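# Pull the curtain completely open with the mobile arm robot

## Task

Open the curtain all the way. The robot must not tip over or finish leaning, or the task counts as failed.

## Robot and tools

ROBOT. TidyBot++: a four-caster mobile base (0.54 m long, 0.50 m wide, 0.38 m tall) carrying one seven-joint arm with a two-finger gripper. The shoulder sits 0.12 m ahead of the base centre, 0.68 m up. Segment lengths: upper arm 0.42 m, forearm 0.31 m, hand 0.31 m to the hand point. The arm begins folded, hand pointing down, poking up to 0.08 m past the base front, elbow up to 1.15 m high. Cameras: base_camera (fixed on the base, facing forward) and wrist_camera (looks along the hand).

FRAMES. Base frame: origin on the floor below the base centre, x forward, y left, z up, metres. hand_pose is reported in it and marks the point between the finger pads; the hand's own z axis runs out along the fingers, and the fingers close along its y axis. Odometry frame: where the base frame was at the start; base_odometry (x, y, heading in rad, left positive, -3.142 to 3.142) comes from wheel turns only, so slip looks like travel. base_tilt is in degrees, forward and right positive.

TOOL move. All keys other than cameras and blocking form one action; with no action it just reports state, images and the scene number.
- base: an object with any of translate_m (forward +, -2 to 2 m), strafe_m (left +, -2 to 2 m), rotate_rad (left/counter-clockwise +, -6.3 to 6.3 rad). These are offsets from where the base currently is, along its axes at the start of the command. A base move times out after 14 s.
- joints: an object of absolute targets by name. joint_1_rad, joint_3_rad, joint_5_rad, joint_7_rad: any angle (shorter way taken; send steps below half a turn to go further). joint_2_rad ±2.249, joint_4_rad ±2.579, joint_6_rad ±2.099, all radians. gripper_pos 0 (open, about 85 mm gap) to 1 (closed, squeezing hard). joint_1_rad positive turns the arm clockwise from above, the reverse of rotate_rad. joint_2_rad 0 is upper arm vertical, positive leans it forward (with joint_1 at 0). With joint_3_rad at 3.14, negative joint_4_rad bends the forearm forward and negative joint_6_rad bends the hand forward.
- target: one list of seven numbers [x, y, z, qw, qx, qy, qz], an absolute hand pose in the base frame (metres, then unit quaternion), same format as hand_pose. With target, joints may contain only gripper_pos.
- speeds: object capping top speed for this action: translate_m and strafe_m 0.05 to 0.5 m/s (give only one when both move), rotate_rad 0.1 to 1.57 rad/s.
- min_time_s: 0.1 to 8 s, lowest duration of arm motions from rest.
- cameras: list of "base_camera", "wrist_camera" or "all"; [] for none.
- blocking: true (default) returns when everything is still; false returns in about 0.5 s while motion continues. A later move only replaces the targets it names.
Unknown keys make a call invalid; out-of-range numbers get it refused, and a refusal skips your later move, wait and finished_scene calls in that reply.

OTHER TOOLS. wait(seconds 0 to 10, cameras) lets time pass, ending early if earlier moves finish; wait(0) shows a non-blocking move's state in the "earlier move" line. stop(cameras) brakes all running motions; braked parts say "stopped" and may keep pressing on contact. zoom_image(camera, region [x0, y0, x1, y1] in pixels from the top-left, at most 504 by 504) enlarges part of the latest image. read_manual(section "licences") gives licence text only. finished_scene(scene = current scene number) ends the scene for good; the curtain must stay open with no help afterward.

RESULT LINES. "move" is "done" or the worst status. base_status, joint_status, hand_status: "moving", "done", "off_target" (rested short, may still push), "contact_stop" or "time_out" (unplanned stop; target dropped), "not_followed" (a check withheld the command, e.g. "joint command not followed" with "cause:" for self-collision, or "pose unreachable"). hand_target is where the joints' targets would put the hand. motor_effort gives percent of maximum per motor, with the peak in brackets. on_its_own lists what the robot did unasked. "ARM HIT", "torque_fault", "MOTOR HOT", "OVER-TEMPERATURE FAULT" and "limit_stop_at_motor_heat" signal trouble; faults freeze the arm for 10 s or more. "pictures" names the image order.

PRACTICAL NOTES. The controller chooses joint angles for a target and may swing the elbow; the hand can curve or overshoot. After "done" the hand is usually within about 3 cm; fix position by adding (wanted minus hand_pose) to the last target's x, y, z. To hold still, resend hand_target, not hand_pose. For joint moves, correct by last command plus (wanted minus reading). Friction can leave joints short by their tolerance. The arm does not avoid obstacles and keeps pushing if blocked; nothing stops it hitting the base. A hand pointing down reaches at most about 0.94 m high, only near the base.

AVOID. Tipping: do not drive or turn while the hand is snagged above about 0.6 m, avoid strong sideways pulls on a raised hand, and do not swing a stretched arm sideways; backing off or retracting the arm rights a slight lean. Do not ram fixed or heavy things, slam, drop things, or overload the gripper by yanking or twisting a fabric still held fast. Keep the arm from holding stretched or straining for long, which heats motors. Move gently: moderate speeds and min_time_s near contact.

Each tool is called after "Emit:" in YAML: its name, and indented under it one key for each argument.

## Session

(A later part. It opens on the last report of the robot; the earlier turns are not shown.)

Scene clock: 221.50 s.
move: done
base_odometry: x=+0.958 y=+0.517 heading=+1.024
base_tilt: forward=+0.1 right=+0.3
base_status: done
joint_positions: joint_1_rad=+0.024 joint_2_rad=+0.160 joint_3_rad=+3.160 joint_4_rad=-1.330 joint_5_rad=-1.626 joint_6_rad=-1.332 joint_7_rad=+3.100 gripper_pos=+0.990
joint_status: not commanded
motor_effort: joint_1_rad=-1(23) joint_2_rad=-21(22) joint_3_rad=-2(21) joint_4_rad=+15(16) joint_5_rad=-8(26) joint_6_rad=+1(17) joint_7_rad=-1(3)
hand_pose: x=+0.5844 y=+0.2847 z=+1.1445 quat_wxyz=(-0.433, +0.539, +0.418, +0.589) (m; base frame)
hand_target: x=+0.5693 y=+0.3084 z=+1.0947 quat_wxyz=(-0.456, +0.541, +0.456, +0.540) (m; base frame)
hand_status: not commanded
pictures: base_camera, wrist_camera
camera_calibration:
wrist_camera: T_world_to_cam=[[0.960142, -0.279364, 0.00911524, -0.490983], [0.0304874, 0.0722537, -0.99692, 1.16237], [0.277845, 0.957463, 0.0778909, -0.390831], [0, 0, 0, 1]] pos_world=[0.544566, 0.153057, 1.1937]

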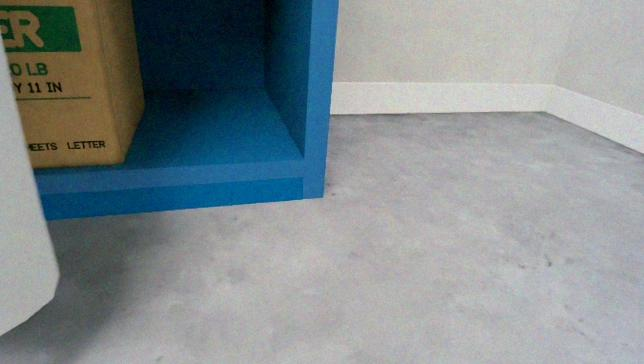

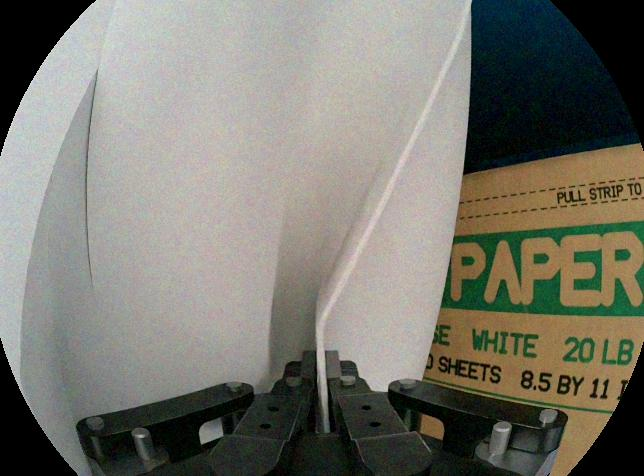

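Emit:
move:
  joints: {"gripper_pos": 0.0}
  cameras: ["wrist_camera"]

Emit:
move:
  base: {"strafe_m": -0.3}
  speeds: {"strafe_m": 0.2}
  cameras: ["all"]

Emit:
move:
  joints: {"joint_1_rad": 0.0, "joint_2_rad": 0.33, "joint_3_rad": 3.14, "joint_4_rad": -0.48, "joint_5_rad": -2.05, "joint_6_rad": -1.15, "joint_7_rad": 2.47}
  min_time_s: 2.5
  cameras: ["all"]

Scene clock: 233.50 s.
move: done
base_odometry: x=+0.958 y=+0.517 heading=+1.024
base_tilt: forward=+0.1 right=+0.3
base_status: not commanded
joint_positions: joint_1_rad=+0.022 joint_2_rad=+0.163 joint_3_rad=+3.159 joint_4_rad=-1.332 joint_5_rad=-1.621 joint_6_rad=-1.332 joint_7_rad=+3.101 gripper_pos=+0.000
joint_status: all done
motor_effort: joint_1_rad=+0(1) joint_2_rad=-21(23) joint_3_rad=-2(2) joint_4_rad=+16(16) joint_5_rad=-9(10) joint_6_rad=+1(1) joint_7_rad=-1(1)
hand_pose: x=+0.5847 y=+0.2864 z=+1.1409 quat_wxyz=(-0.434, +0.541, +0.419, +0.586) (m; base frame)
hand_target: x=+0.5693 y=+0.3084 z=+1.0947 quat_wxyz=(-0.456, +0.541, +0.456, +0.540) (m; base frame)
hand_status: not commanded
pictures: wrist_camera
camera_calibration:
wrist_camera: T_world_to_cam=[[0.961133, -0.276031, 0.00549793, -0.488173], [0.0251458, 0.0676914, -0.997389, 1.1637], [0.274938, 0.958762, 0.0720015, -0.384234], [0, 0, 0, 1]] pos_world=[0.545578, 0.154866, 1.19101]

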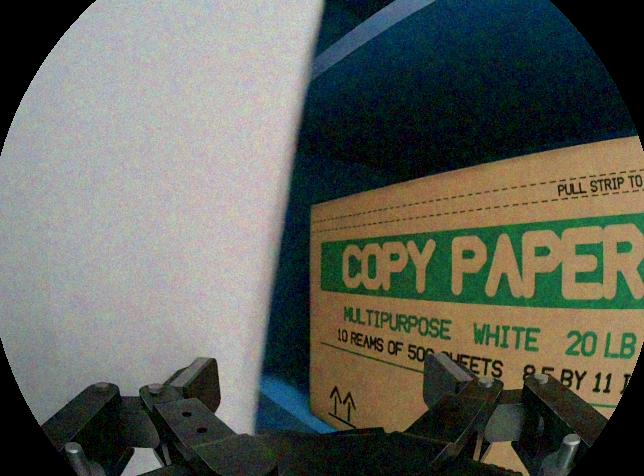

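Scene clock: 235.70 s.
move: done
base_odometry: x=+1.214 y=+0.361 heading=+1.024
base_tilt: forward=+0.1 right=+0.3
base_status: done
joint_positions: joint_1_rad=+0.009 joint_2_rad=+0.163 joint_3_rad=+3.148 joint_4_rad=-1.332 joint_5_rad=-1.621 joint_6_rad=-1.332 joint_7_rad=+3.101 gripper_pos=+0.000
joint_status: not commanded
motor_effort: joint_1_rad=+0(2) joint_2_rad=-21(23) joint_3_rad=-1(2) joint_4_rad=+15(16) joint_5_rad=-9(10) joint_6_rad=+0(1) joint_7_rad=-1(1)
hand_pose: x=+0.5776 y=+0.2967 z=+1.1414 quat_wxyz=(-0.442, +0.535, +0.425, +0.581) (m; base frame)
hand_target: x=+0.5693 y=+0.3084 z=+1.0947 quat_wxyz=(-0.456, +0.541, +0.456, +0.540) (m; base frame)
hand_status: not commanded
pictures: base_camera, wrist_camera
camera_calibration:
wrist_camera: T_world_to_cam=[[0.967509, -0.252787, 0.00496382, -0.488456], [0.0233949, 0.0699579, -0.997276, 1.1638], [0.251752, 0.964989, 0.0735989, -0.382509], [0, 0, 0, 1]] pos_world=[0.541655, 0.164224, 1.19121]

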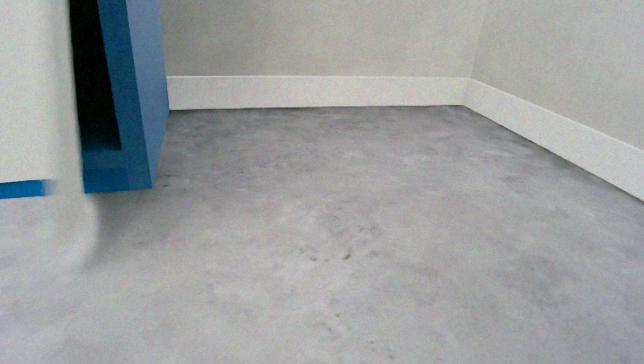

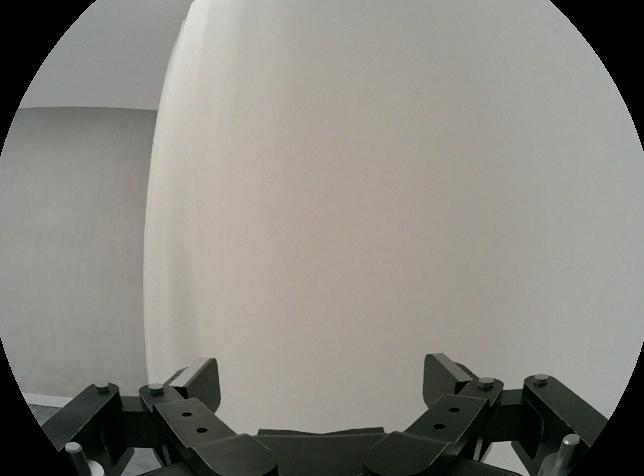

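Scene clock: 238.87 s.
move: done
base_odometry: x=+1.214 y=+0.361 heading=+1.024
base_tilt: forward=+0.1 right=+0.3
base_status: not commanded
joint_positions: joint_1_rad=+0.009 joint_2_rad=+0.292 joint_3_rad=+3.148 joint_4_rad=-0.503 joint_5_rad=-1.982 joint_6_rad=-1.240 joint_7_rad=+2.511 gripper_pos=+0.000
joint_status: all done
motor_effort: joint_1_rad=+1(2) joint_2_rad=-20(24) joint_3_rad=-1(2) joint_4_rad=+10(17) joint_5_rad=-6(10) joint_6_rad=+5(7) joint_7_rad=-1(2)
hand_pose: x=+0.4583 y=+0.2672 z=+1.4594 quat_wxyz=(-0.592, +0.335, +0.374, +0.630) (m; base frame)
hand_target: x=+0.4842 y=+0.2531 z=+1.4795 quat_wxyz=(-0.634, +0.325, +0.318, +0.626) (m; base frame)
hand_status: not commanded
pictures: base_camera, wrist_camera
camera_calibration:
wrist_camera: T_world_to_cam=[[0.998167, -0.0168058, 0.0581462, -0.536779], [0.0586964, 0.503203, -0.862172, 1.1568], [-0.0147699, 0.864005, 0.503267, -0.825324], [0, 0, 0, 1]] pos_world=[0.455705, 0.121959, 1.44393]

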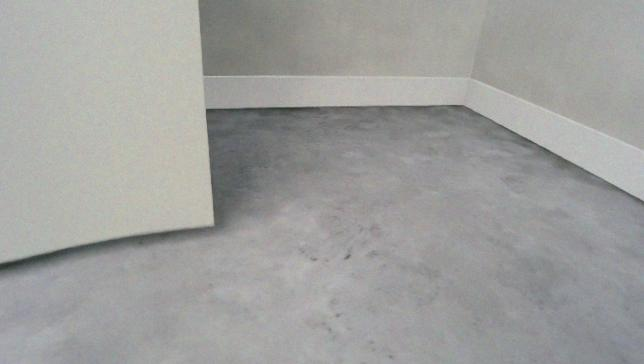

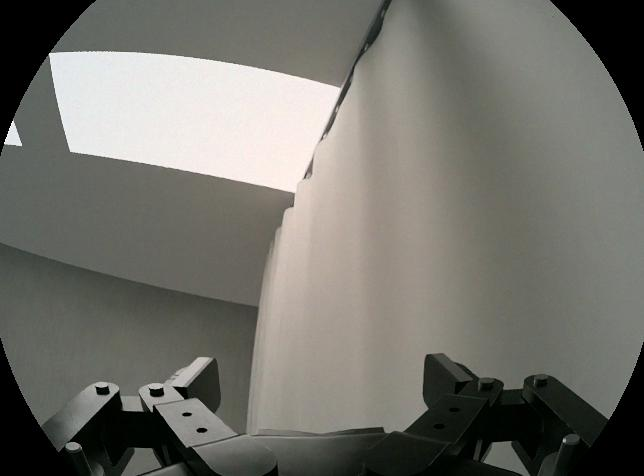

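Emit:
move:
  cameras: ["all"]

Emit:
zoom_image:
  camera: "wrist_camera"
  region: [250, 0, 450, 260]

Scene clock: 251.80 s.
base_odometry: x=+1.214 y=+0.361 heading=+1.024
base_tilt: forward=+0.1 right=+0.4
base_status: not commanded
joint_positions: joint_1_rad=+0.009 joint_2_rad=+0.292 joint_3_rad=+3.148 joint_4_rad=-0.503 joint_5_rad=-1.982 joint_6_rad=-1.240 joint_7_rad=+2.510 gripper_pos=+0.000
joint_status: all done
motor_effort: joint_1_rad=+0(2) joint_2_rad=-21(24) joint_3_rad=-2(2) joint_4_rad=+10(17) joint_5_rad=-6(10) joint_6_rad=+6(7) joint_7_rad=-1(2)
hand_pose: x=+0.4583 y=+0.2672 z=+1.4595 quat_wxyz=(-0.592, +0.335, +0.374, +0.630) (m; base frame)
hand_target: x=+0.4842 y=+0.2531 z=+1.4795 quat_wxyz=(-0.634, +0.325, +0.318, +0.626) (m; base frame)
hand_status: not commanded
pictures: base_camera, wrist_camera
camera_calibration:
wrist_camera: T_world_to_cam=[[0.998206, -0.0163818, 0.0575808, -0.536034], [0.0579923, 0.503338, -0.862141, 1.15706], [-0.0148592, 0.863934, 0.503385, -0.825444], [0, 0, 0, 1]] pos_world=[0.455707, 0.121957, 1.44393]

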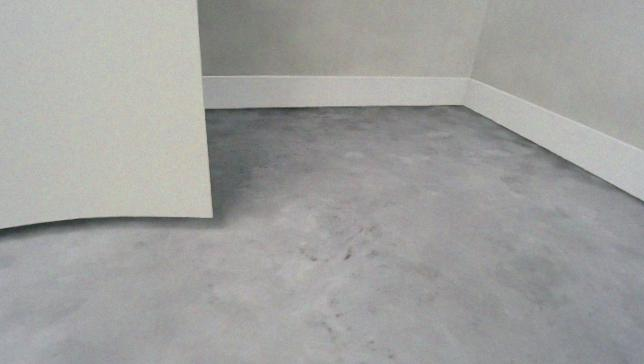

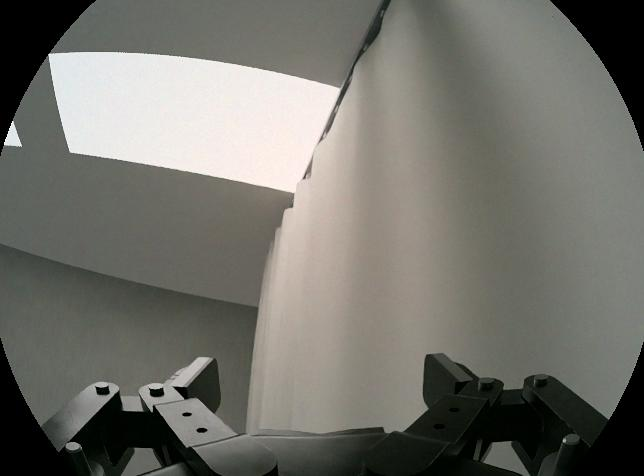

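Scaled by 1.938.

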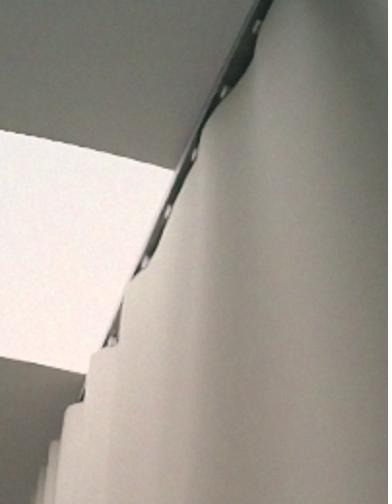

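Emit:
move:
  base: {"translate_m": -0.25}
  joints: {"joint_1_rad": 1.0}
  cameras: ["all"]

Scene clock: 274.93 s.
move: done
base_odometry: x=+1.084 y=+0.147 heading=+1.025
base_tilt: forward=+0.0 right=+0.3
base_status: done
joint_positions: joint_1_rad=+0.985 joint_2_rad=+0.310 joint_3_rad=+3.148 joint_4_rad=-0.497 joint_5_rad=-1.988 joint_6_rad=-1.234 joint_7_rad=+2.510 gripper_pos=+0.000
joint_status: all done
motor_effort: joint_1_rad=+1(2) joint_2_rad=-21(24) joint_3_rad=-1(2) joint_4_rad=+11(12) joint_5_rad=-6(7) joint_6_rad=+5(6) joint_7_rad=-1(1)
hand_pose: x=+0.5358 y=-0.1419 z=+1.4568 quat_wxyz=(-0.232, +0.470, +0.166, +0.835) (m; base frame)
hand_target: x=+0.5293 y=-0.1706 z=+1.4795 quat_wxyz=(-0.256, +0.438, +0.123, +0.853) (m; base frame)
hand_status: not commanded
pictures: base_camera, wrist_camera
camera_calibration:
wrist_camera: T_world_to_cam=[[0.546118, -0.836576, 0.0435295, -0.473786], [0.448202, 0.247897, -0.858872, 1.10608], [0.707721, 0.488556, 0.510337, -0.920065], [0, 0, 0, 1]] pos_world=[0.414145, -0.22105, 1.44015]

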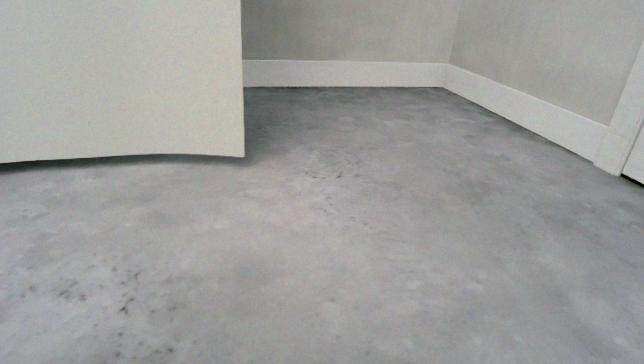

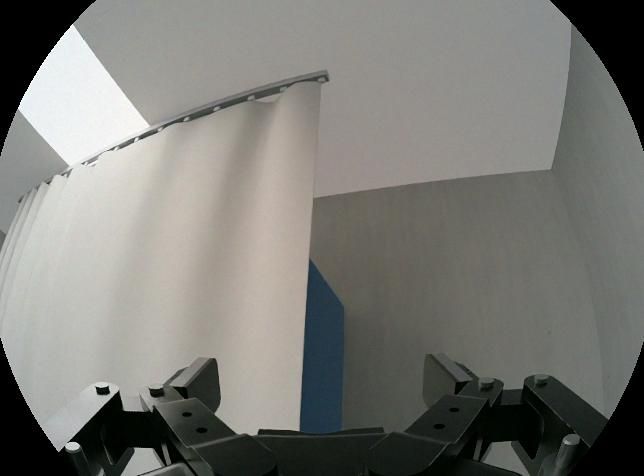

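Emit:
move:
  base: {"strafe_m": 1.9}
  joints: {"joint_1_rad": 0.0, "joint_2_rad": 0.33, "joint_3_rad": 3.14, "joint_4_rad": -0.48, "joint_5_rad": 2.05, "joint_6_rad": -1.15, "joint_7_rad": 0.67}
  min_time_s: 3
  cameras: ["all"]

Emit:
move:
  base: {"strafe_m": 0.65}
  cameras: ["all"]

Scene clock: 305.70 s.
move: done
base_odometry: x=-0.539 y=+1.134 heading=+1.025
base_tilt: forward=+0.0 right=+0.3
base_status: done
joint_positions: joint_1_rad=+0.007 joint_2_rad=+0.317 joint_3_rad=+3.148 joint_4_rad=-0.497 joint_5_rad=-4.178 joint_6_rad=-1.230 joint_7_rad=+0.711 gripper_pos=+0.000
joint_status: all done
motor_effort: joint_1_rad=+0(3) joint_2_rad=-21(26) joint_3_rad=+1(3) joint_4_rad=+10(13) joint_5_rad=+5(7) joint_6_rad=+5(6) joint_7_rad=-1(2)
hand_pose: x=+0.4486 y=-0.2546 z=+1.4778 quat_wxyz=(-0.669, -0.306, +0.341, -0.585) (m; base frame)
hand_target: x=+0.4854 y=-0.2512 z=+1.4788 quat_wxyz=(-0.632, -0.326, +0.318, -0.627) (m; base frame)
hand_status: not commanded
pictures: base_camera, wrist_camera
camera_calibration:
wrist_camera: T_world_to_cam=[[-0.992427, 0.122737, -0.00482396, 0.484528], [-0.0681354, -0.582754, -0.809787, 1.13875], [-0.102202, -0.803326, 0.586704, -0.892542], [0, 0, 0, 1]] pos_world=[0.467229, -0.11286, 1.44814]

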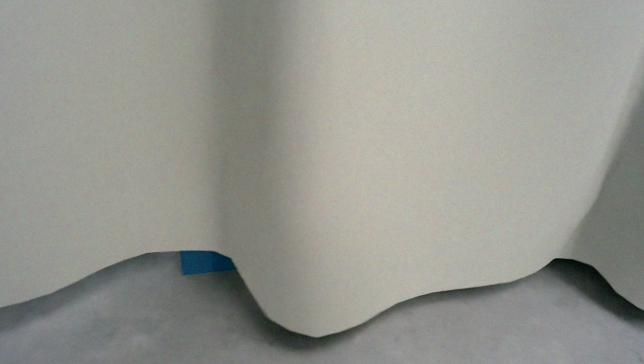

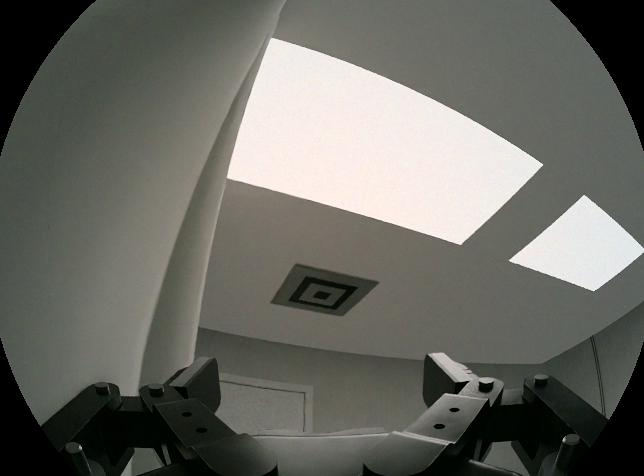

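Scene clock: 308.17 s.
move: done
base_odometry: x=-1.095 y=+1.472 heading=+1.025
base_tilt: forward=+0.0 right=+0.3
base_status: done
joint_positions: joint_1_rad=+0.002 joint_2_rad=+0.317 joint_3_rad=+3.148 joint_4_rad=-0.497 joint_5_rad=-4.183 joint_6_rad=-1.229 joint_7_rad=+0.710 gripper_pos=+0.000
joint_status: not commanded
motor_effort: joint_1_rad=+0(3) joint_2_rad=-21(22) joint_3_rad=+1(2) joint_4_rad=+10(11) joint_5_rad=+5(6) joint_6_rad=+4(6) joint_7_rad=-1(1)
hand_pose: x=+0.4507 y=-0.2535 z=+1.4771 quat_wxyz=(-0.666, -0.309, +0.340, -0.588) (m; base frame)
hand_target: x=+0.4854 y=-0.2512 z=+1.4788 quat_wxyz=(-0.632, -0.326, +0.318, -0.627) (m; base frame)
hand_status: not commanded
pictures: base_camera, wrist_camera
camera_calibration:
wrist_camera: T_world_to_cam=[[-0.99344, 0.114255, -0.00476526, 0.484792], [-0.0629319, -0.581032, -0.811444, 1.13941], [-0.0954802, -0.805821, 0.584411, -0.891263], [0, 0, 0, 1]] pos_world=[0.46822, -0.111552, 1.44774]

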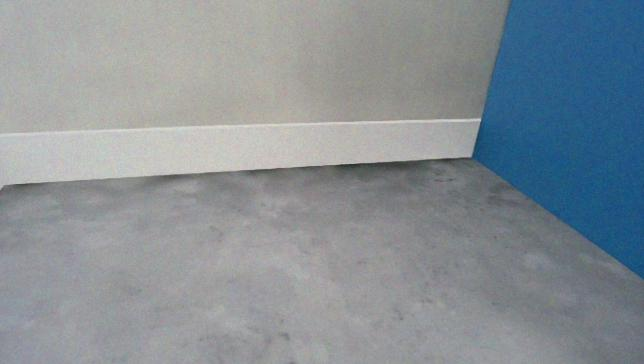

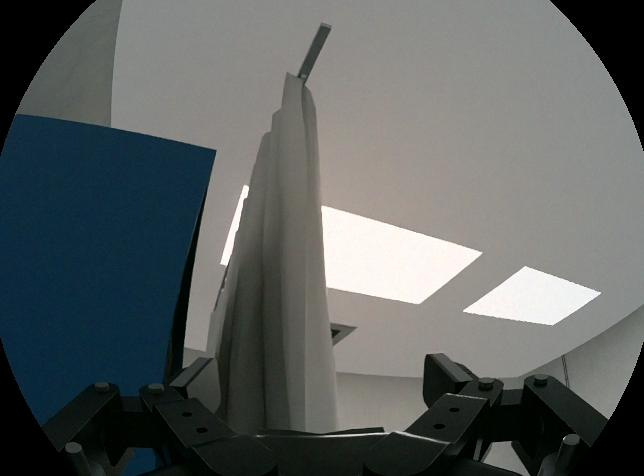

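Emit:
zoom_image:
  camera: "wrist_camera"
  region: [190, 20, 350, 200]

Emit:
zoom_image:
  camera: "wrist_camera"
  region: [180, 200, 440, 440]

Scaled by 2.800.

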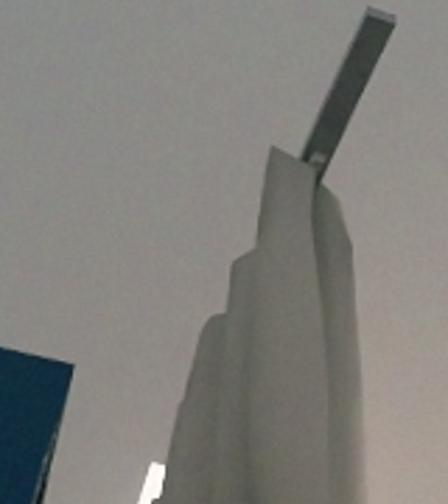

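Scaled by 1.938.

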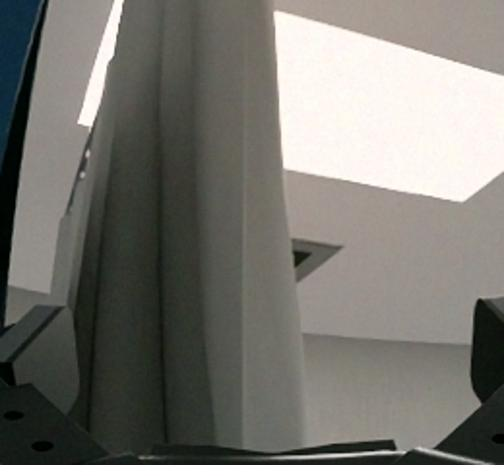

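Emit:
move:
  base: {"strafe_m": -0.33, "translate_m": -0.015}
  speeds: {"strafe_m": 0.2}
  cameras: ["wrist_camera"]

Scene clock: 327.67 s.
move: done
base_odometry: x=-0.821 y=+1.287 heading=+1.025
base_tilt: forward=+0.0 right=+0.3
base_status: done
joint_positions: joint_1_rad=+0.002 joint_2_rad=+0.317 joint_3_rad=+3.148 joint_4_rad=-0.496 joint_5_rad=-4.184 joint_6_rad=-1.229 joint_7_rad=+0.710 gripper_pos=+0.000
joint_status: not commanded
motor_effort: joint_1_rad=+0(3) joint_2_rad=-20(23) joint_3_rad=+1(2) joint_4_rad=+11(12) joint_5_rad=+5(6) joint_6_rad=+5(6) joint_7_rad=-1(1)
hand_pose: x=+0.4512 y=-0.2535 z=+1.4769 quat_wxyz=(-0.665, -0.309, +0.340, -0.588) (m; base frame)
hand_target: x=+0.4854 y=-0.2512 z=+1.4788 quat_wxyz=(-0.632, -0.326, +0.318, -0.627) (m; base frame)
hand_status: not commanded
pictures: wrist_camera
camera_calibration:
wrist_camera: T_world_to_cam=[[-0.99369, 0.112062, -0.00480999, 0.484804], [-0.0615067, -0.580258, -0.812107, 1.13992], [-0.0937972, -0.806686, 0.583489, -0.890643], [0, 0, 0, 1]] pos_world=[0.468317, -0.111351, 1.44775]

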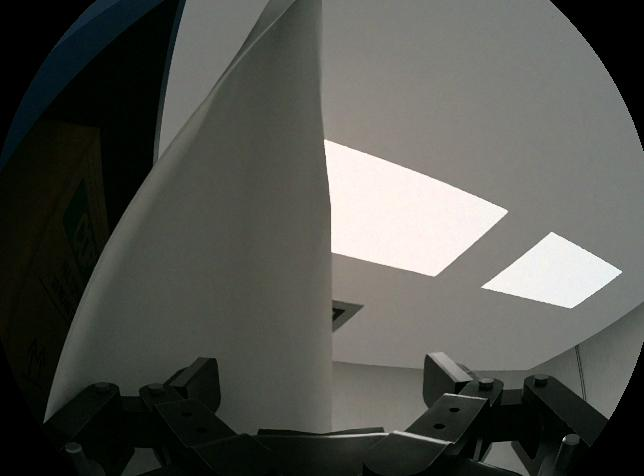

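Emit:
move:
  base: {"strafe_m": 0.12}
  speeds: {"strafe_m": 0.2}

Emit:
move:
  base: {"translate_m": -0.6}

Emit:
move:
  joints: {"joint_1_rad": 0.0, "joint_2_rad": 0.33, "joint_3_rad": 3.14, "joint_4_rad": -0.55, "joint_5_rad": 0.0, "joint_6_rad": -0.65, "joint_7_rad": 1.57}
  min_time_s: 2.5
  cameras: ["all"]

Scene clock: 344.80 s.
move: done
base_odometry: x=-0.923 y=+1.350 heading=+1.025
base_tilt: forward=+0.1 right=+0.3
base_status: done
joint_positions: joint_1_rad=+0.000 joint_2_rad=+0.317 joint_3_rad=+3.148 joint_4_rad=-0.496 joint_5_rad=-4.185 joint_6_rad=-1.229 joint_7_rad=+0.710 gripper_pos=+0.000
joint_status: not commanded
motor_effort: joint_1_rad=+1(3) joint_2_rad=-21(23) joint_3_rad=+2(2) joint_4_rad=+10(11) joint_5_rad=+4(6) joint_6_rad=+5(6) joint_7_rad=-1(1)
hand_pose: x=+0.4518 y=-0.2531 z=+1.4768 quat_wxyz=(-0.664, -0.310, +0.340, -0.589) (m; base frame)
hand_target: x=+0.4854 y=-0.2512 z=+1.4788 quat_wxyz=(-0.632, -0.326, +0.318, -0.627) (m; base frame)
hand_status: not commanded
pictures: none

Scene clock: 347.13 s.
move: done
base_odometry: x=-1.235 y=+0.837 heading=+1.024
base_tilt: forward=+0.0 right=+0.3
base_status: done
joint_positions: joint_1_rad=+0.000 joint_2_rad=+0.317 joint_3_rad=+3.148 joint_4_rad=-0.492 joint_5_rad=-4.186 joint_6_rad=-1.228 joint_7_rad=+0.710 gripper_pos=+0.000
joint_status: not commanded
motor_effort: joint_1_rad=+0(1) joint_2_rad=-21(27) joint_3_rad=+1(2) joint_4_rad=+10(13) joint_5_rad=+5(6) joint_6_rad=+4(7) joint_7_rad=-1(1)
hand_pose: x=+0.4507 y=-0.2531 z=+1.4774 quat_wxyz=(-0.663, -0.309, +0.341, -0.590) (m; base frame)
hand_target: x=+0.4854 y=-0.2512 z=+1.4788 quat_wxyz=(-0.632, -0.326, +0.318, -0.627) (m; base frame)
hand_status: not commanded
pictures: none

Scene clock: 350.33 s.
move: done
base_odometry: x=-1.235 y=+0.837 heading=+1.024
base_tilt: forward=+0.1 right=+0.3
base_status: not commanded
joint_positions: joint_1_rad=+0.000 joint_2_rad=+0.317 joint_3_rad=+3.147 joint_4_rad=-0.511 joint_5_rad=-6.227 joint_6_rad=-0.749 joint_7_rad=+1.530 gripper_pos=+0.000
joint_status: all done
motor_effort: joint_1_rad=+0(2) joint_2_rad=-25(27) joint_3_rad=+0(2) joint_4_rad=+16(17) joint_5_rad=+0(7) joint_6_rad=+9(10) joint_7_rad=-1(2)
hand_pose: x=+0.7930 y=-0.0132 z=+1.2923 quat_wxyz=(-0.016, -0.709, +0.015, -0.705) (m; base frame)
hand_target: x=+0.8086 y=+0.0021 z=+1.2929 quat_wxyz=(+0.001, -0.693, +0.000, -0.721) (m; base frame)
hand_status: not commanded
pictures: base_camera, wrist_camera
camera_calibration:
wrist_camera: T_world_to_cam=[[-0.0493426, -0.998694, -0.0132322, 0.0440879], [0.00319259, 0.0130906, -0.999909, 1.34965], [0.998777, -0.0493804, 0.0025425, -0.662743], [0, 0, 0, 1]] pos_world=[0.659799, -0.0063639, 1.3518]

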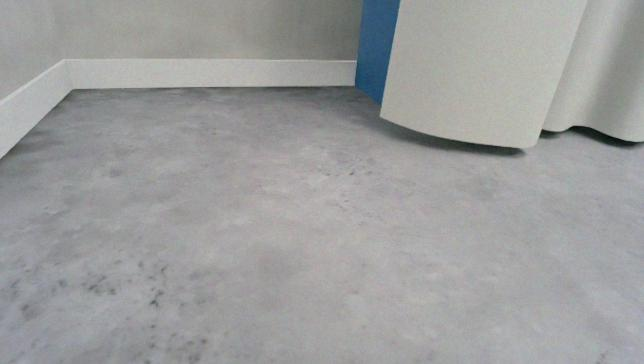

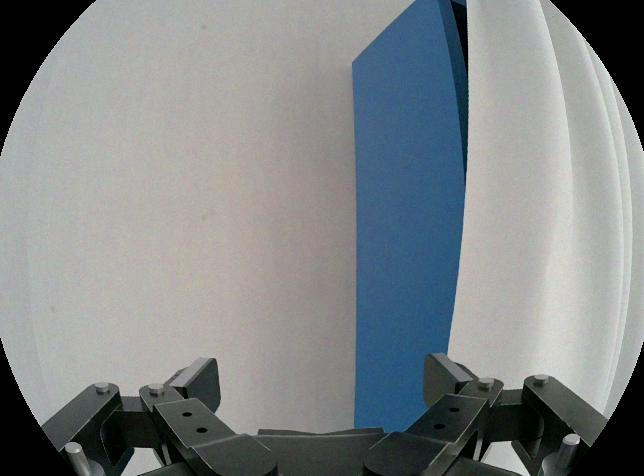

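Emit:
zoom_image:
  camera: "wrist_camera"
  region: [400, 0, 644, 420]

Emit:
zoom_image:
  camera: "base_camera"
  region: [340, 0, 644, 180]

Scaled by 1.200.

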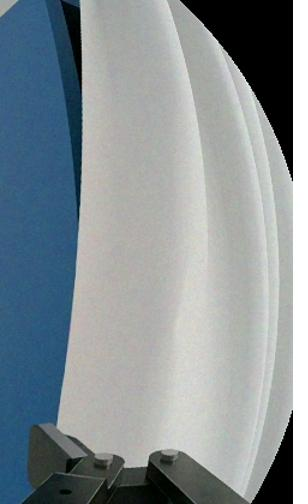

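Scaled by 1.658.

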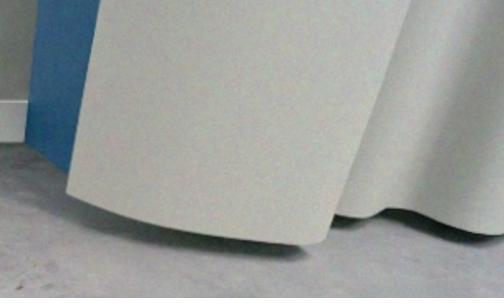

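Emit:
move:
  base: {"strafe_m": 0.2}
  joints: {"joint_1_rad": 0.0, "joint_2_rad": 0.33, "joint_3_rad": 3.14, "joint_4_rad": -0.48, "joint_5_rad": 2.05, "joint_6_rad": -1.15, "joint_7_rad": 0.67}
  min_time_s: 2.5

Emit:
move:
  base: {"translate_m": 0.7}
  cameras: ["all"]

Scene clock: 369.83 s.
move: time_out
base_odometry: x=-1.404 y=+0.939 heading=+1.018
base_tilt: forward=+0.0 right=+0.3
base_status: strafe_m time_out (by the wheels' count: +0.197 of +0.200)
joint_positions: joint_1_rad=-0.005 joint_2_rad=+0.327 joint_3_rad=+3.136 joint_4_rad=-0.500 joint_5_rad=-4.302 joint_6_rad=-1.070 joint_7_rad=+0.710 gripper_pos=+0.000
joint_status: all done
motor_effort: joint_1_rad=-1(15) joint_2_rad=-22(42) joint_3_rad=+1(8) joint_4_rad=+12(23) joint_5_rad=+6(7) joint_6_rad=+4(13) joint_7_rad=-1(2)
hand_pose: x=+0.5247 y=-0.2468 z=+1.4737 quat_wxyz=(-0.618, -0.365, +0.276, -0.639) (m; base frame)
hand_target: x=+0.4853 y=-0.2512 z=+1.4789 quat_wxyz=(-0.632, -0.326, +0.318, -0.627) (m; base frame)
hand_status: not commanded
pictures: none

not run: a stop that you did not command came earlier in this reply.

Emit:
move:
  cameras: ["all"]

Scene clock: 375.93 s.
base_odometry: x=-1.404 y=+0.939 heading=+1.018
base_tilt: forward=+0.0 right=+0.3
base_status: strafe_m time_out (by the wheels' count: +0.197 of +0.200)
joint_positions: joint_1_rad=-0.005 joint_2_rad=+0.327 joint_3_rad=+3.136 joint_4_rad=-0.500 joint_5_rad=-4.301 joint_6_rad=-1.070 joint_7_rad=+0.710 gripper_pos=+0.000
joint_status: all done
motor_effort: joint_1_rad=+1(15) joint_2_rad=-23(42) joint_3_rad=+1(8) joint_4_rad=+11(23) joint_5_rad=+5(7) joint_6_rad=+4(13) joint_7_rad=-1(2)
hand_pose: x=+0.5245 y=-0.2468 z=+1.4738 quat_wxyz=(-0.618, -0.364, +0.277, -0.639) (m; base frame)
hand_target: x=+0.4853 y=-0.2512 z=+1.4789 quat_wxyz=(-0.632, -0.326, +0.318, -0.627) (m; base frame)
hand_status: not commanded
pictures: base_camera, wrist_camera
camera_calibration:
wrist_camera: T_world_to_cam=[[-0.992833, -0.0876089, 0.0812871, 0.38028], [-0.0134163, -0.59416, -0.804235, 1.10554], [0.118756, -0.799561, 0.588727, -0.993976], [0, 0, 0, 1]] pos_world=[0.510427, -0.104563, 1.44338]

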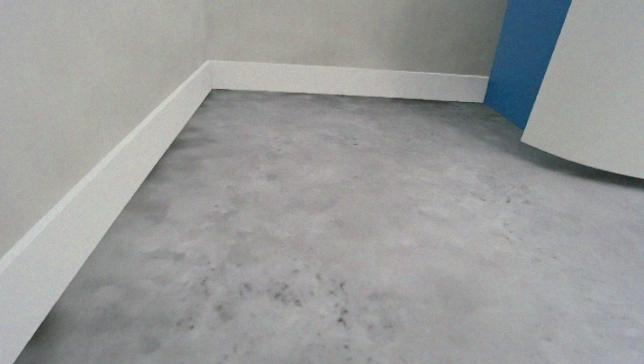

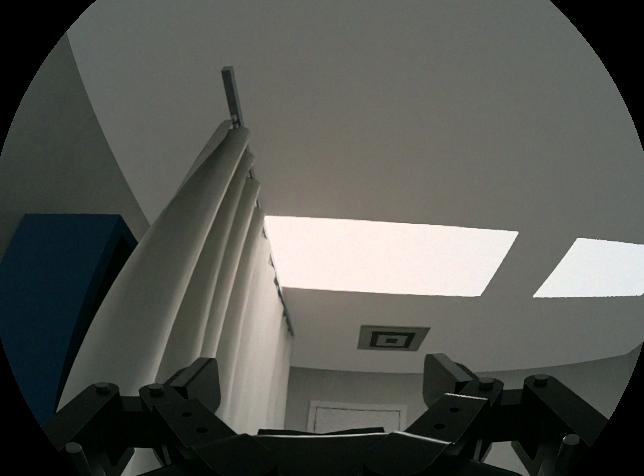

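Emit:
move:
  base: {"strafe_m": -0.05}

Emit:
move:
  base: {"translate_m": 0.5}
  cameras: ["all"]

Scene clock: 391.63 s.
move: done
base_odometry: x=-1.361 y=+0.913 heading=+1.019
base_tilt: forward=+0.1 right=+0.3
base_status: done
joint_positions: joint_1_rad=+0.002 joint_2_rad=+0.327 joint_3_rad=+3.136 joint_4_rad=-0.500 joint_5_rad=-4.297 joint_6_rad=-1.074 joint_7_rad=+0.710 gripper_pos=+0.000
joint_status: not commanded
motor_effort: joint_1_rad=+1(3) joint_2_rad=-22(25) joint_3_rad=+1(2) joint_4_rad=+11(13) joint_5_rad=+5(6) joint_6_rad=+4(5) joint_7_rad=-1(1)
hand_pose: x=+0.5211 y=-0.2499 z=+1.4739 quat_wxyz=(-0.622, -0.362, +0.279, -0.636) (m; base frame)
hand_target: x=+0.4853 y=-0.2512 z=+1.4789 quat_wxyz=(-0.632, -0.326, +0.318, -0.627) (m; base frame)
hand_status: not commanded
pictures: none

Scene clock: 393.87 s.
move: done
base_odometry: x=-1.099 y=+1.339 heading=+1.019
base_tilt: forward=+0.1 right=+0.3
base_status: done
joint_positions: joint_1_rad=+0.002 joint_2_rad=+0.334 joint_3_rad=+3.136 joint_4_rad=-0.498 joint_5_rad=-4.294 joint_6_rad=-1.076 joint_7_rad=+0.710 gripper_pos=+0.000
joint_status: not commanded
motor_effort: joint_1_rad=+0(1) joint_2_rad=-23(28) joint_3_rad=+1(2) joint_4_rad=+11(13) joint_5_rad=+5(6) joint_6_rad=+5(6) joint_7_rad=-1(1)
hand_pose: x=+0.5243 y=-0.2498 z=+1.4723 quat_wxyz=(-0.624, -0.362, +0.278, -0.634) (m; base frame)
hand_target: x=+0.4853 y=-0.2512 z=+1.4789 quat_wxyz=(-0.632, -0.326, +0.318, -0.627) (m; base frame)
hand_status: not commanded
pictures: base_camera, wrist_camera
camera_calibration:
wrist_camera: T_world_to_cam=[[-0.993921, -0.0720888, 0.0832074, 0.381631], [-0.0240919, -0.595056, -0.803323, 1.10651], [0.107424, -0.800445, 0.589702, -0.991245], [0, 0, 0, 1]] pos_world=[0.512452, -0.107487, 1.44167]

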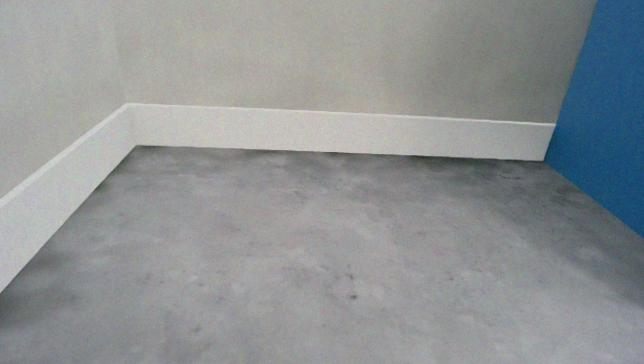

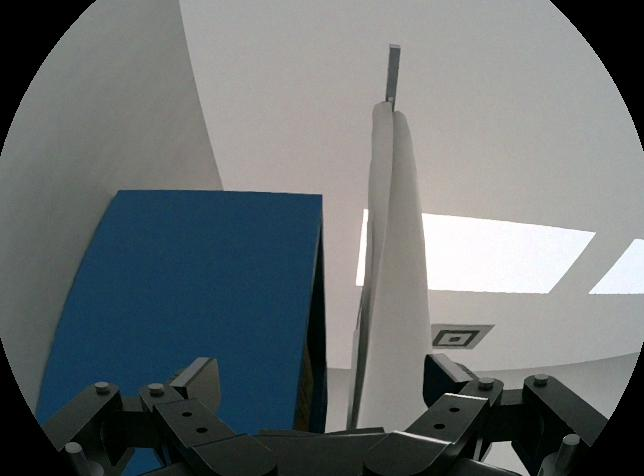

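Emit:
zoom_image:
  camera: "wrist_camera"
  region: [300, 80, 480, 440]

Scaled by 1.400.

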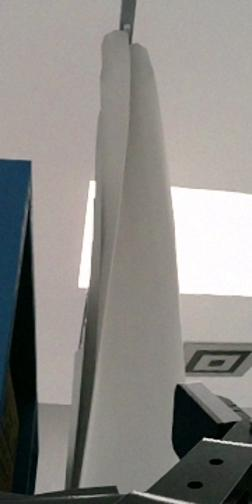

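Emit:
move:
  base: {"translate_m": -0.075}

Emit:
move:
  base: {"strafe_m": -0.2}
  speeds: {"strafe_m": 0.2}
  cameras: ["wrist_camera"]

Scene clock: 410.33 s.
move: done
base_odometry: x=-1.138 y=+1.275 heading=+1.018
base_tilt: forward=+0.0 right=+0.3
base_status: done
joint_positions: joint_1_rad=+0.002 joint_2_rad=+0.331 joint_3_rad=+3.136 joint_4_rad=-0.494 joint_5_rad=-4.293 joint_6_rad=-1.078 joint_7_rad=+0.710 gripper_pos=+0.000
joint_status: not commanded
motor_effort: joint_1_rad=+1(2) joint_2_rad=-22(29) joint_3_rad=+1(2) joint_4_rad=+12(14) joint_5_rad=+5(6) joint_6_rad=+4(5) joint_7_rad=-1(1)
hand_pose: x=+0.5203 y=-0.2499 z=+1.4741 quat_wxyz=(-0.623, -0.360, +0.281, -0.635) (m; base frame)
hand_target: x=+0.4853 y=-0.2512 z=+1.4789 quat_wxyz=(-0.632, -0.326, +0.318, -0.627) (m; base frame)
hand_status: not commanded
pictures: none

Scene clock: 412.07 s.
move: done
base_odometry: x=-0.968 y=+1.170 heading=+1.018
base_tilt: forward=+0.1 right=+0.3
base_status: done
joint_positions: joint_1_rad=+0.002 joint_2_rad=+0.331 joint_3_rad=+3.136 joint_4_rad=-0.494 joint_5_rad=-4.292 joint_6_rad=-1.078 joint_7_rad=+0.710 gripper_pos=+0.000
joint_status: not commanded
motor_effort: joint_1_rad=+0(3) joint_2_rad=-23(23) joint_3_rad=+1(2) joint_4_rad=+12(12) joint_5_rad=+5(6) joint_6_rad=+5(6) joint_7_rad=-1(1)
hand_pose: x=+0.5202 y=-0.2498 z=+1.4742 quat_wxyz=(-0.624, -0.360, +0.281, -0.635) (m; base frame)
hand_target: x=+0.4853 y=-0.2512 z=+1.4789 quat_wxyz=(-0.632, -0.326, +0.318, -0.627) (m; base frame)
hand_status: not commanded
pictures: wrist_camera
camera_calibration:
wrist_camera: T_world_to_cam=[[-0.99467, -0.0691475, 0.0764812, 0.3884], [-0.0203888, -0.595217, -0.803306, 1.10602], [0.10107, -0.800584, 0.590635, -0.989987], [0, 0, 0, 1]] pos_world=[0.508938, -0.107392, 1.44349]

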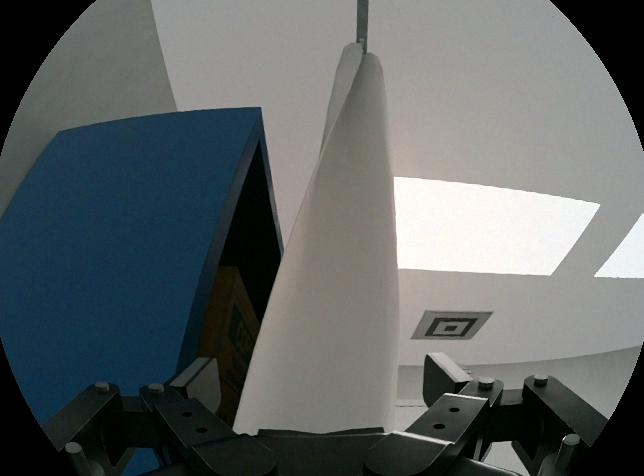

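Emit:
move:
  base: {"translate_m": 0.025}

Emit:
move:
  base: {"strafe_m": -0.06}
  speeds: {"strafe_m": 0.1}
  cameras: ["wrist_camera"]

Scene clock: 437.03 s.
move: done
base_odometry: x=-0.954 y=+1.191 heading=+1.018
base_tilt: forward=+0.1 right=+0.3
base_status: done
joint_positions: joint_1_rad=+0.002 joint_2_rad=+0.336 joint_3_rad=+3.136 joint_4_rad=-0.494 joint_5_rad=-4.291 joint_6_rad=-1.078 joint_7_rad=+0.710 gripper_pos=+0.000
joint_status: not commanded
motor_effort: joint_1_rad=+0(1) joint_2_rad=-23(29) joint_3_rad=+1(2) joint_4_rad=+12(13) joint_5_rad=+5(6) joint_6_rad=+4(5) joint_7_rad=-1(1)
hand_pose: x=+0.5232 y=-0.2497 z=+1.4728 quat_wxyz=(-0.624, -0.361, +0.280, -0.634) (m; base frame)
hand_target: x=+0.4853 y=-0.2512 z=+1.4789 quat_wxyz=(-0.632, -0.326, +0.318, -0.627) (m; base frame)
hand_status: not commanded
pictures: none

Scene clock: 438.17 s.
move: done
base_odometry: x=-0.903 y=+1.159 heading=+1.018
base_tilt: forward=+0.1 right=+0.4
base_status: done
joint_positions: joint_1_rad=+0.002 joint_2_rad=+0.336 joint_3_rad=+3.136 joint_4_rad=-0.494 joint_5_rad=-4.291 joint_6_rad=-1.079 joint_7_rad=+0.710 gripper_pos=+0.000
joint_status: not commanded
motor_effort: joint_1_rad=+0(4) joint_2_rad=-22(24) joint_3_rad=+1(2) joint_4_rad=+12(12) joint_5_rad=+5(5) joint_6_rad=+4(5) joint_7_rad=-1(1)
hand_pose: x=+0.5231 y=-0.2498 z=+1.4728 quat_wxyz=(-0.624, -0.361, +0.280, -0.634) (m; base frame)
hand_target: x=+0.4853 y=-0.2512 z=+1.4789 quat_wxyz=(-0.632, -0.326, +0.318, -0.627) (m; base frame)
hand_status: not commanded
pictures: wrist_camera
camera_calibration:
wrist_camera: T_world_to_cam=[[-0.99446, -0.0682586, 0.0799402, 0.386402], [-0.0236738, -0.595514, -0.802996, 1.10615], [0.102417, -0.80044, 0.590599, -0.990073], [0, 0, 0, 1]] pos_world=[0.511848, -0.107392, 1.44208]

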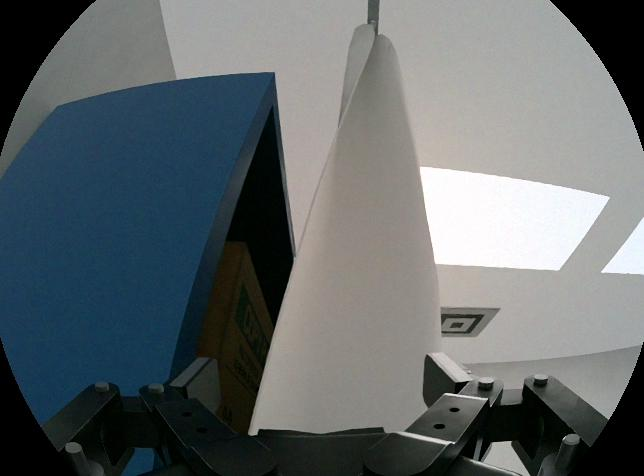

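Emit:
move:
  base: {"strafe_m": -0.1, "translate_m": 0.02}
  speeds: {"strafe_m": 0.1}
  cameras: ["wrist_camera"]

Scene clock: 444.53 s.
move: done
base_odometry: x=-0.807 y=+1.124 heading=+1.018
base_tilt: forward=+0.1 right=+0.4
base_status: done
joint_positions: joint_1_rad=+0.001 joint_2_rad=+0.336 joint_3_rad=+3.136 joint_4_rad=-0.494 joint_5_rad=-4.291 joint_6_rad=-1.079 joint_7_rad=+0.710 gripper_pos=+0.000
joint_status: not commanded
motor_effort: joint_1_rad=+0(4) joint_2_rad=-23(24) joint_3_rad=+1(2) joint_4_rad=+11(12) joint_5_rad=+5(6) joint_6_rad=+4(5) joint_7_rad=-1(1)
hand_pose: x=+0.5234 y=-0.2493 z=+1.4728 quat_wxyz=(-0.624, -0.361, +0.280, -0.634) (m; base frame)
hand_target: x=+0.4853 y=-0.2512 z=+1.4789 quat_wxyz=(-0.632, -0.326, +0.318, -0.627) (m; base frame)
hand_status: not commanded
pictures: wrist_camera
camera_calibration:
wrist_camera: T_world_to_cam=[[-0.994391, -0.069253, 0.079935, 0.386394], [-0.0230683, -0.595583, -0.802963, 1.10602], [0.103215, -0.800303, 0.590645, -0.990222], [0, 0, 0, 1]] pos_world=[0.511947, -0.10699, 1.44208]

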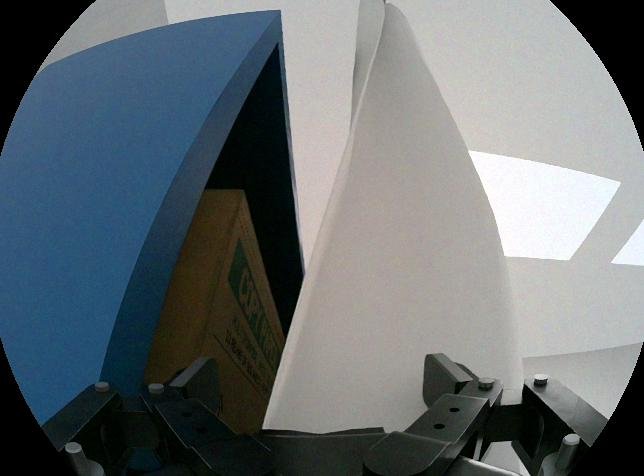

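Emit:
move:
  base: {"strafe_m": -0.08, "translate_m": 0.0}
  speeds: {"strafe_m": 0.1}
  cameras: ["wrist_camera"]

Emit:
move:
  joints: {"gripper_pos": 1.0}
  cameras: ["wrist_camera"]

Scene clock: 458.20 s.
move: done
base_odometry: x=-0.739 y=+1.082 heading=+1.018
base_tilt: forward=+0.0 right=+0.3
base_status: done
joint_positions: joint_1_rad=+0.001 joint_2_rad=+0.336 joint_3_rad=+3.136 joint_4_rad=-0.494 joint_5_rad=-4.291 joint_6_rad=-1.079 joint_7_rad=+0.710 gripper_pos=+0.000
joint_status: not commanded
motor_effort: joint_1_rad=+0(2) joint_2_rad=-23(24) joint_3_rad=+1(2) joint_4_rad=+12(12) joint_5_rad=+5(6) joint_6_rad=+3(5) joint_7_rad=-1(1)
hand_pose: x=+0.5235 y=-0.2491 z=+1.4728 quat_wxyz=(-0.624, -0.361, +0.279, -0.634) (m; base frame)
hand_target: x=+0.4853 y=-0.2512 z=+1.4789 quat_wxyz=(-0.632, -0.326, +0.318, -0.627) (m; base frame)
hand_status: not commanded
pictures: wrist_camera
camera_calibration:
wrist_camera: T_world_to_cam=[[-0.994358, -0.069748, 0.079922, 0.386462], [-0.02275, -0.595681, -0.802899, 1.10594], [0.103609, -0.800187, 0.590734, -0.990308], [0, 0, 0, 1]] pos_world=[0.512046, -0.106689, 1.44208]

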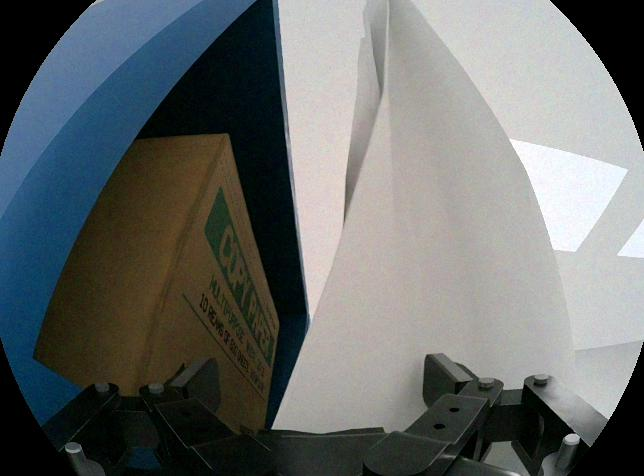

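Scene clock: 459.30 s.
move: done
base_odometry: x=-0.739 y=+1.082 heading=+1.018
base_tilt: forward=+0.1 right=+0.3
base_status: not commanded
joint_positions: joint_1_rad=+0.001 joint_2_rad=+0.336 joint_3_rad=+3.136 joint_4_rad=-0.494 joint_5_rad=-4.291 joint_6_rad=-1.079 joint_7_rad=+0.709 gripper_pos=+0.990
joint_status: all done
motor_effort: joint_1_rad=+1(1) joint_2_rad=-22(23) joint_3_rad=+1(2) joint_4_rad=+11(12) joint_5_rad=+5(6) joint_6_rad=+4(5) joint_7_rad=-1(1)
hand_pose: x=+0.5235 y=-0.2491 z=+1.4728 quat_wxyz=(-0.624, -0.360, +0.280, -0.635) (m; base frame)
hand_target: x=+0.4853 y=-0.2512 z=+1.4789 quat_wxyz=(-0.632, -0.326, +0.318, -0.627) (m; base frame)
hand_status: not commanded
pictures: wrist_camera
camera_calibration:
wrist_camera: T_world_to_cam=[[-0.994396, -0.070684, 0.0786175, 0.388158], [-0.0211531, -0.595569, -0.803025, 1.10532], [0.103583, -0.800188, 0.590737, -0.990289], [0, 0, 0, 1]] pos_world=[0.511941, -0.106688, 1.44208]

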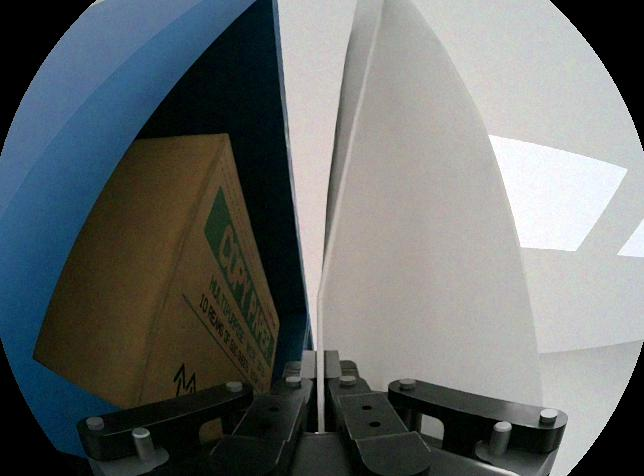

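Emit:
move:
  base: {"strafe_m": -0.5}
  speeds: {"strafe_m": 0.2}
  cameras: ["wrist_camera"]

Emit:
move:
  base: {"strafe_m": -0.5}
  speeds: {"strafe_m": 0.2}
  cameras: ["wrist_camera"]

Scene clock: 470.90 s.
move: done
base_odometry: x=-0.313 y=+0.819 heading=+1.019
base_tilt: forward=+0.1 right=+0.3
base_status: done
joint_positions: joint_1_rad=-0.003 joint_2_rad=+0.336 joint_3_rad=+3.136 joint_4_rad=-0.486 joint_5_rad=-4.245 joint_6_rad=-1.079 joint_7_rad=+0.709 gripper_pos=+0.990
joint_status: not commanded
motor_effort: joint_1_rad=+2(4) joint_2_rad=-19(24) joint_3_rad=+1(3) joint_4_rad=+8(12) joint_5_rad=-1(5) joint_6_rad=+0(5) joint_7_rad=-1(1)
hand_pose: x=+0.5135 y=-0.2423 z=+1.4832 quat_wxyz=(-0.637, -0.343, +0.276, -0.632) (m; base frame)
hand_target: x=+0.4853 y=-0.2512 z=+1.4789 quat_wxyz=(-0.632, -0.326, +0.318, -0.627) (m; base frame)
hand_status: not commanded
pictures: wrist_camera
camera_calibration:
wrist_camera: T_world_to_cam=[[-0.996528, -0.0405809, 0.0726989, 0.395072], [-0.0317882, -0.621577, -0.782708, 1.08641], [0.076951, -0.782301, 0.618129, -1.01262], [0, 0, 0, 1]] pos_world=[0.506157, -0.100849, 1.44755]

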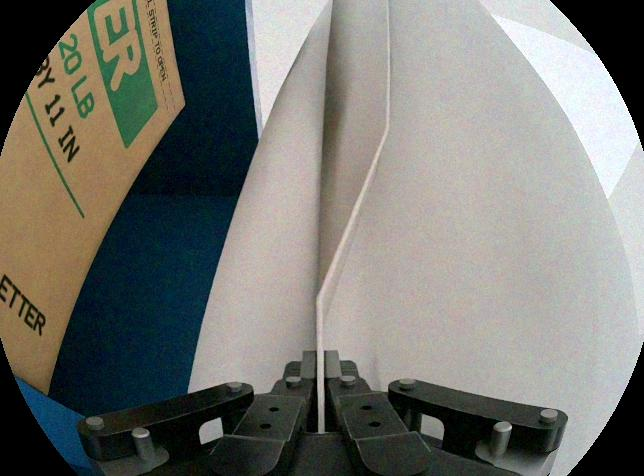

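Scene clock: 474.10 s.
move: done
base_odometry: x=+0.113 y=+0.557 heading=+1.019
base_tilt: forward=+0.1 right=+0.3
base_status: done
joint_positions: joint_1_rad=-0.010 joint_2_rad=+0.335 joint_3_rad=+3.136 joint_4_rad=-0.479 joint_5_rad=-4.226 joint_6_rad=-1.079 joint_7_rad=+0.709 gripper_pos=+0.990
joint_status: not commanded
motor_effort: joint_1_rad=+3(6) joint_2_rad=-16(19) joint_3_rad=+1(1) joint_4_rad=+7(9) joint_5_rad=-4(5) joint_6_rad=-3(4) joint_7_rad=-1(2)
hand_pose: x=+0.5086 y=-0.2372 z=+1.4887 quat_wxyz=(-0.640, -0.336, +0.276, -0.634) (m; base frame)
hand_target: x=+0.4853 y=-0.2512 z=+1.4789 quat_wxyz=(-0.632, -0.326, +0.318, -0.627) (m; base frame)
hand_status: not commanded
pictures: wrist_camera
camera_calibration:
wrist_camera: T_world_to_cam=[[-0.997313, -0.0338967, 0.0649499, 0.403486], [-0.0289501, -0.632046, -0.77439, 1.0774], [0.0673006, -0.774189, 0.629366, -1.02154], [0, 0, 0, 1]] pos_world=[0.502343, -0.0962236, 1.45105]

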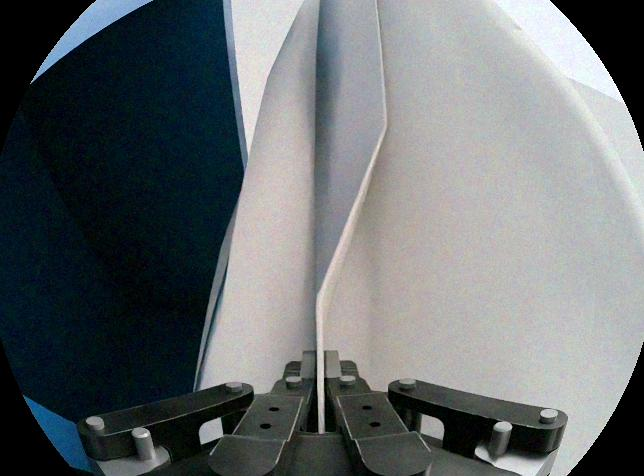

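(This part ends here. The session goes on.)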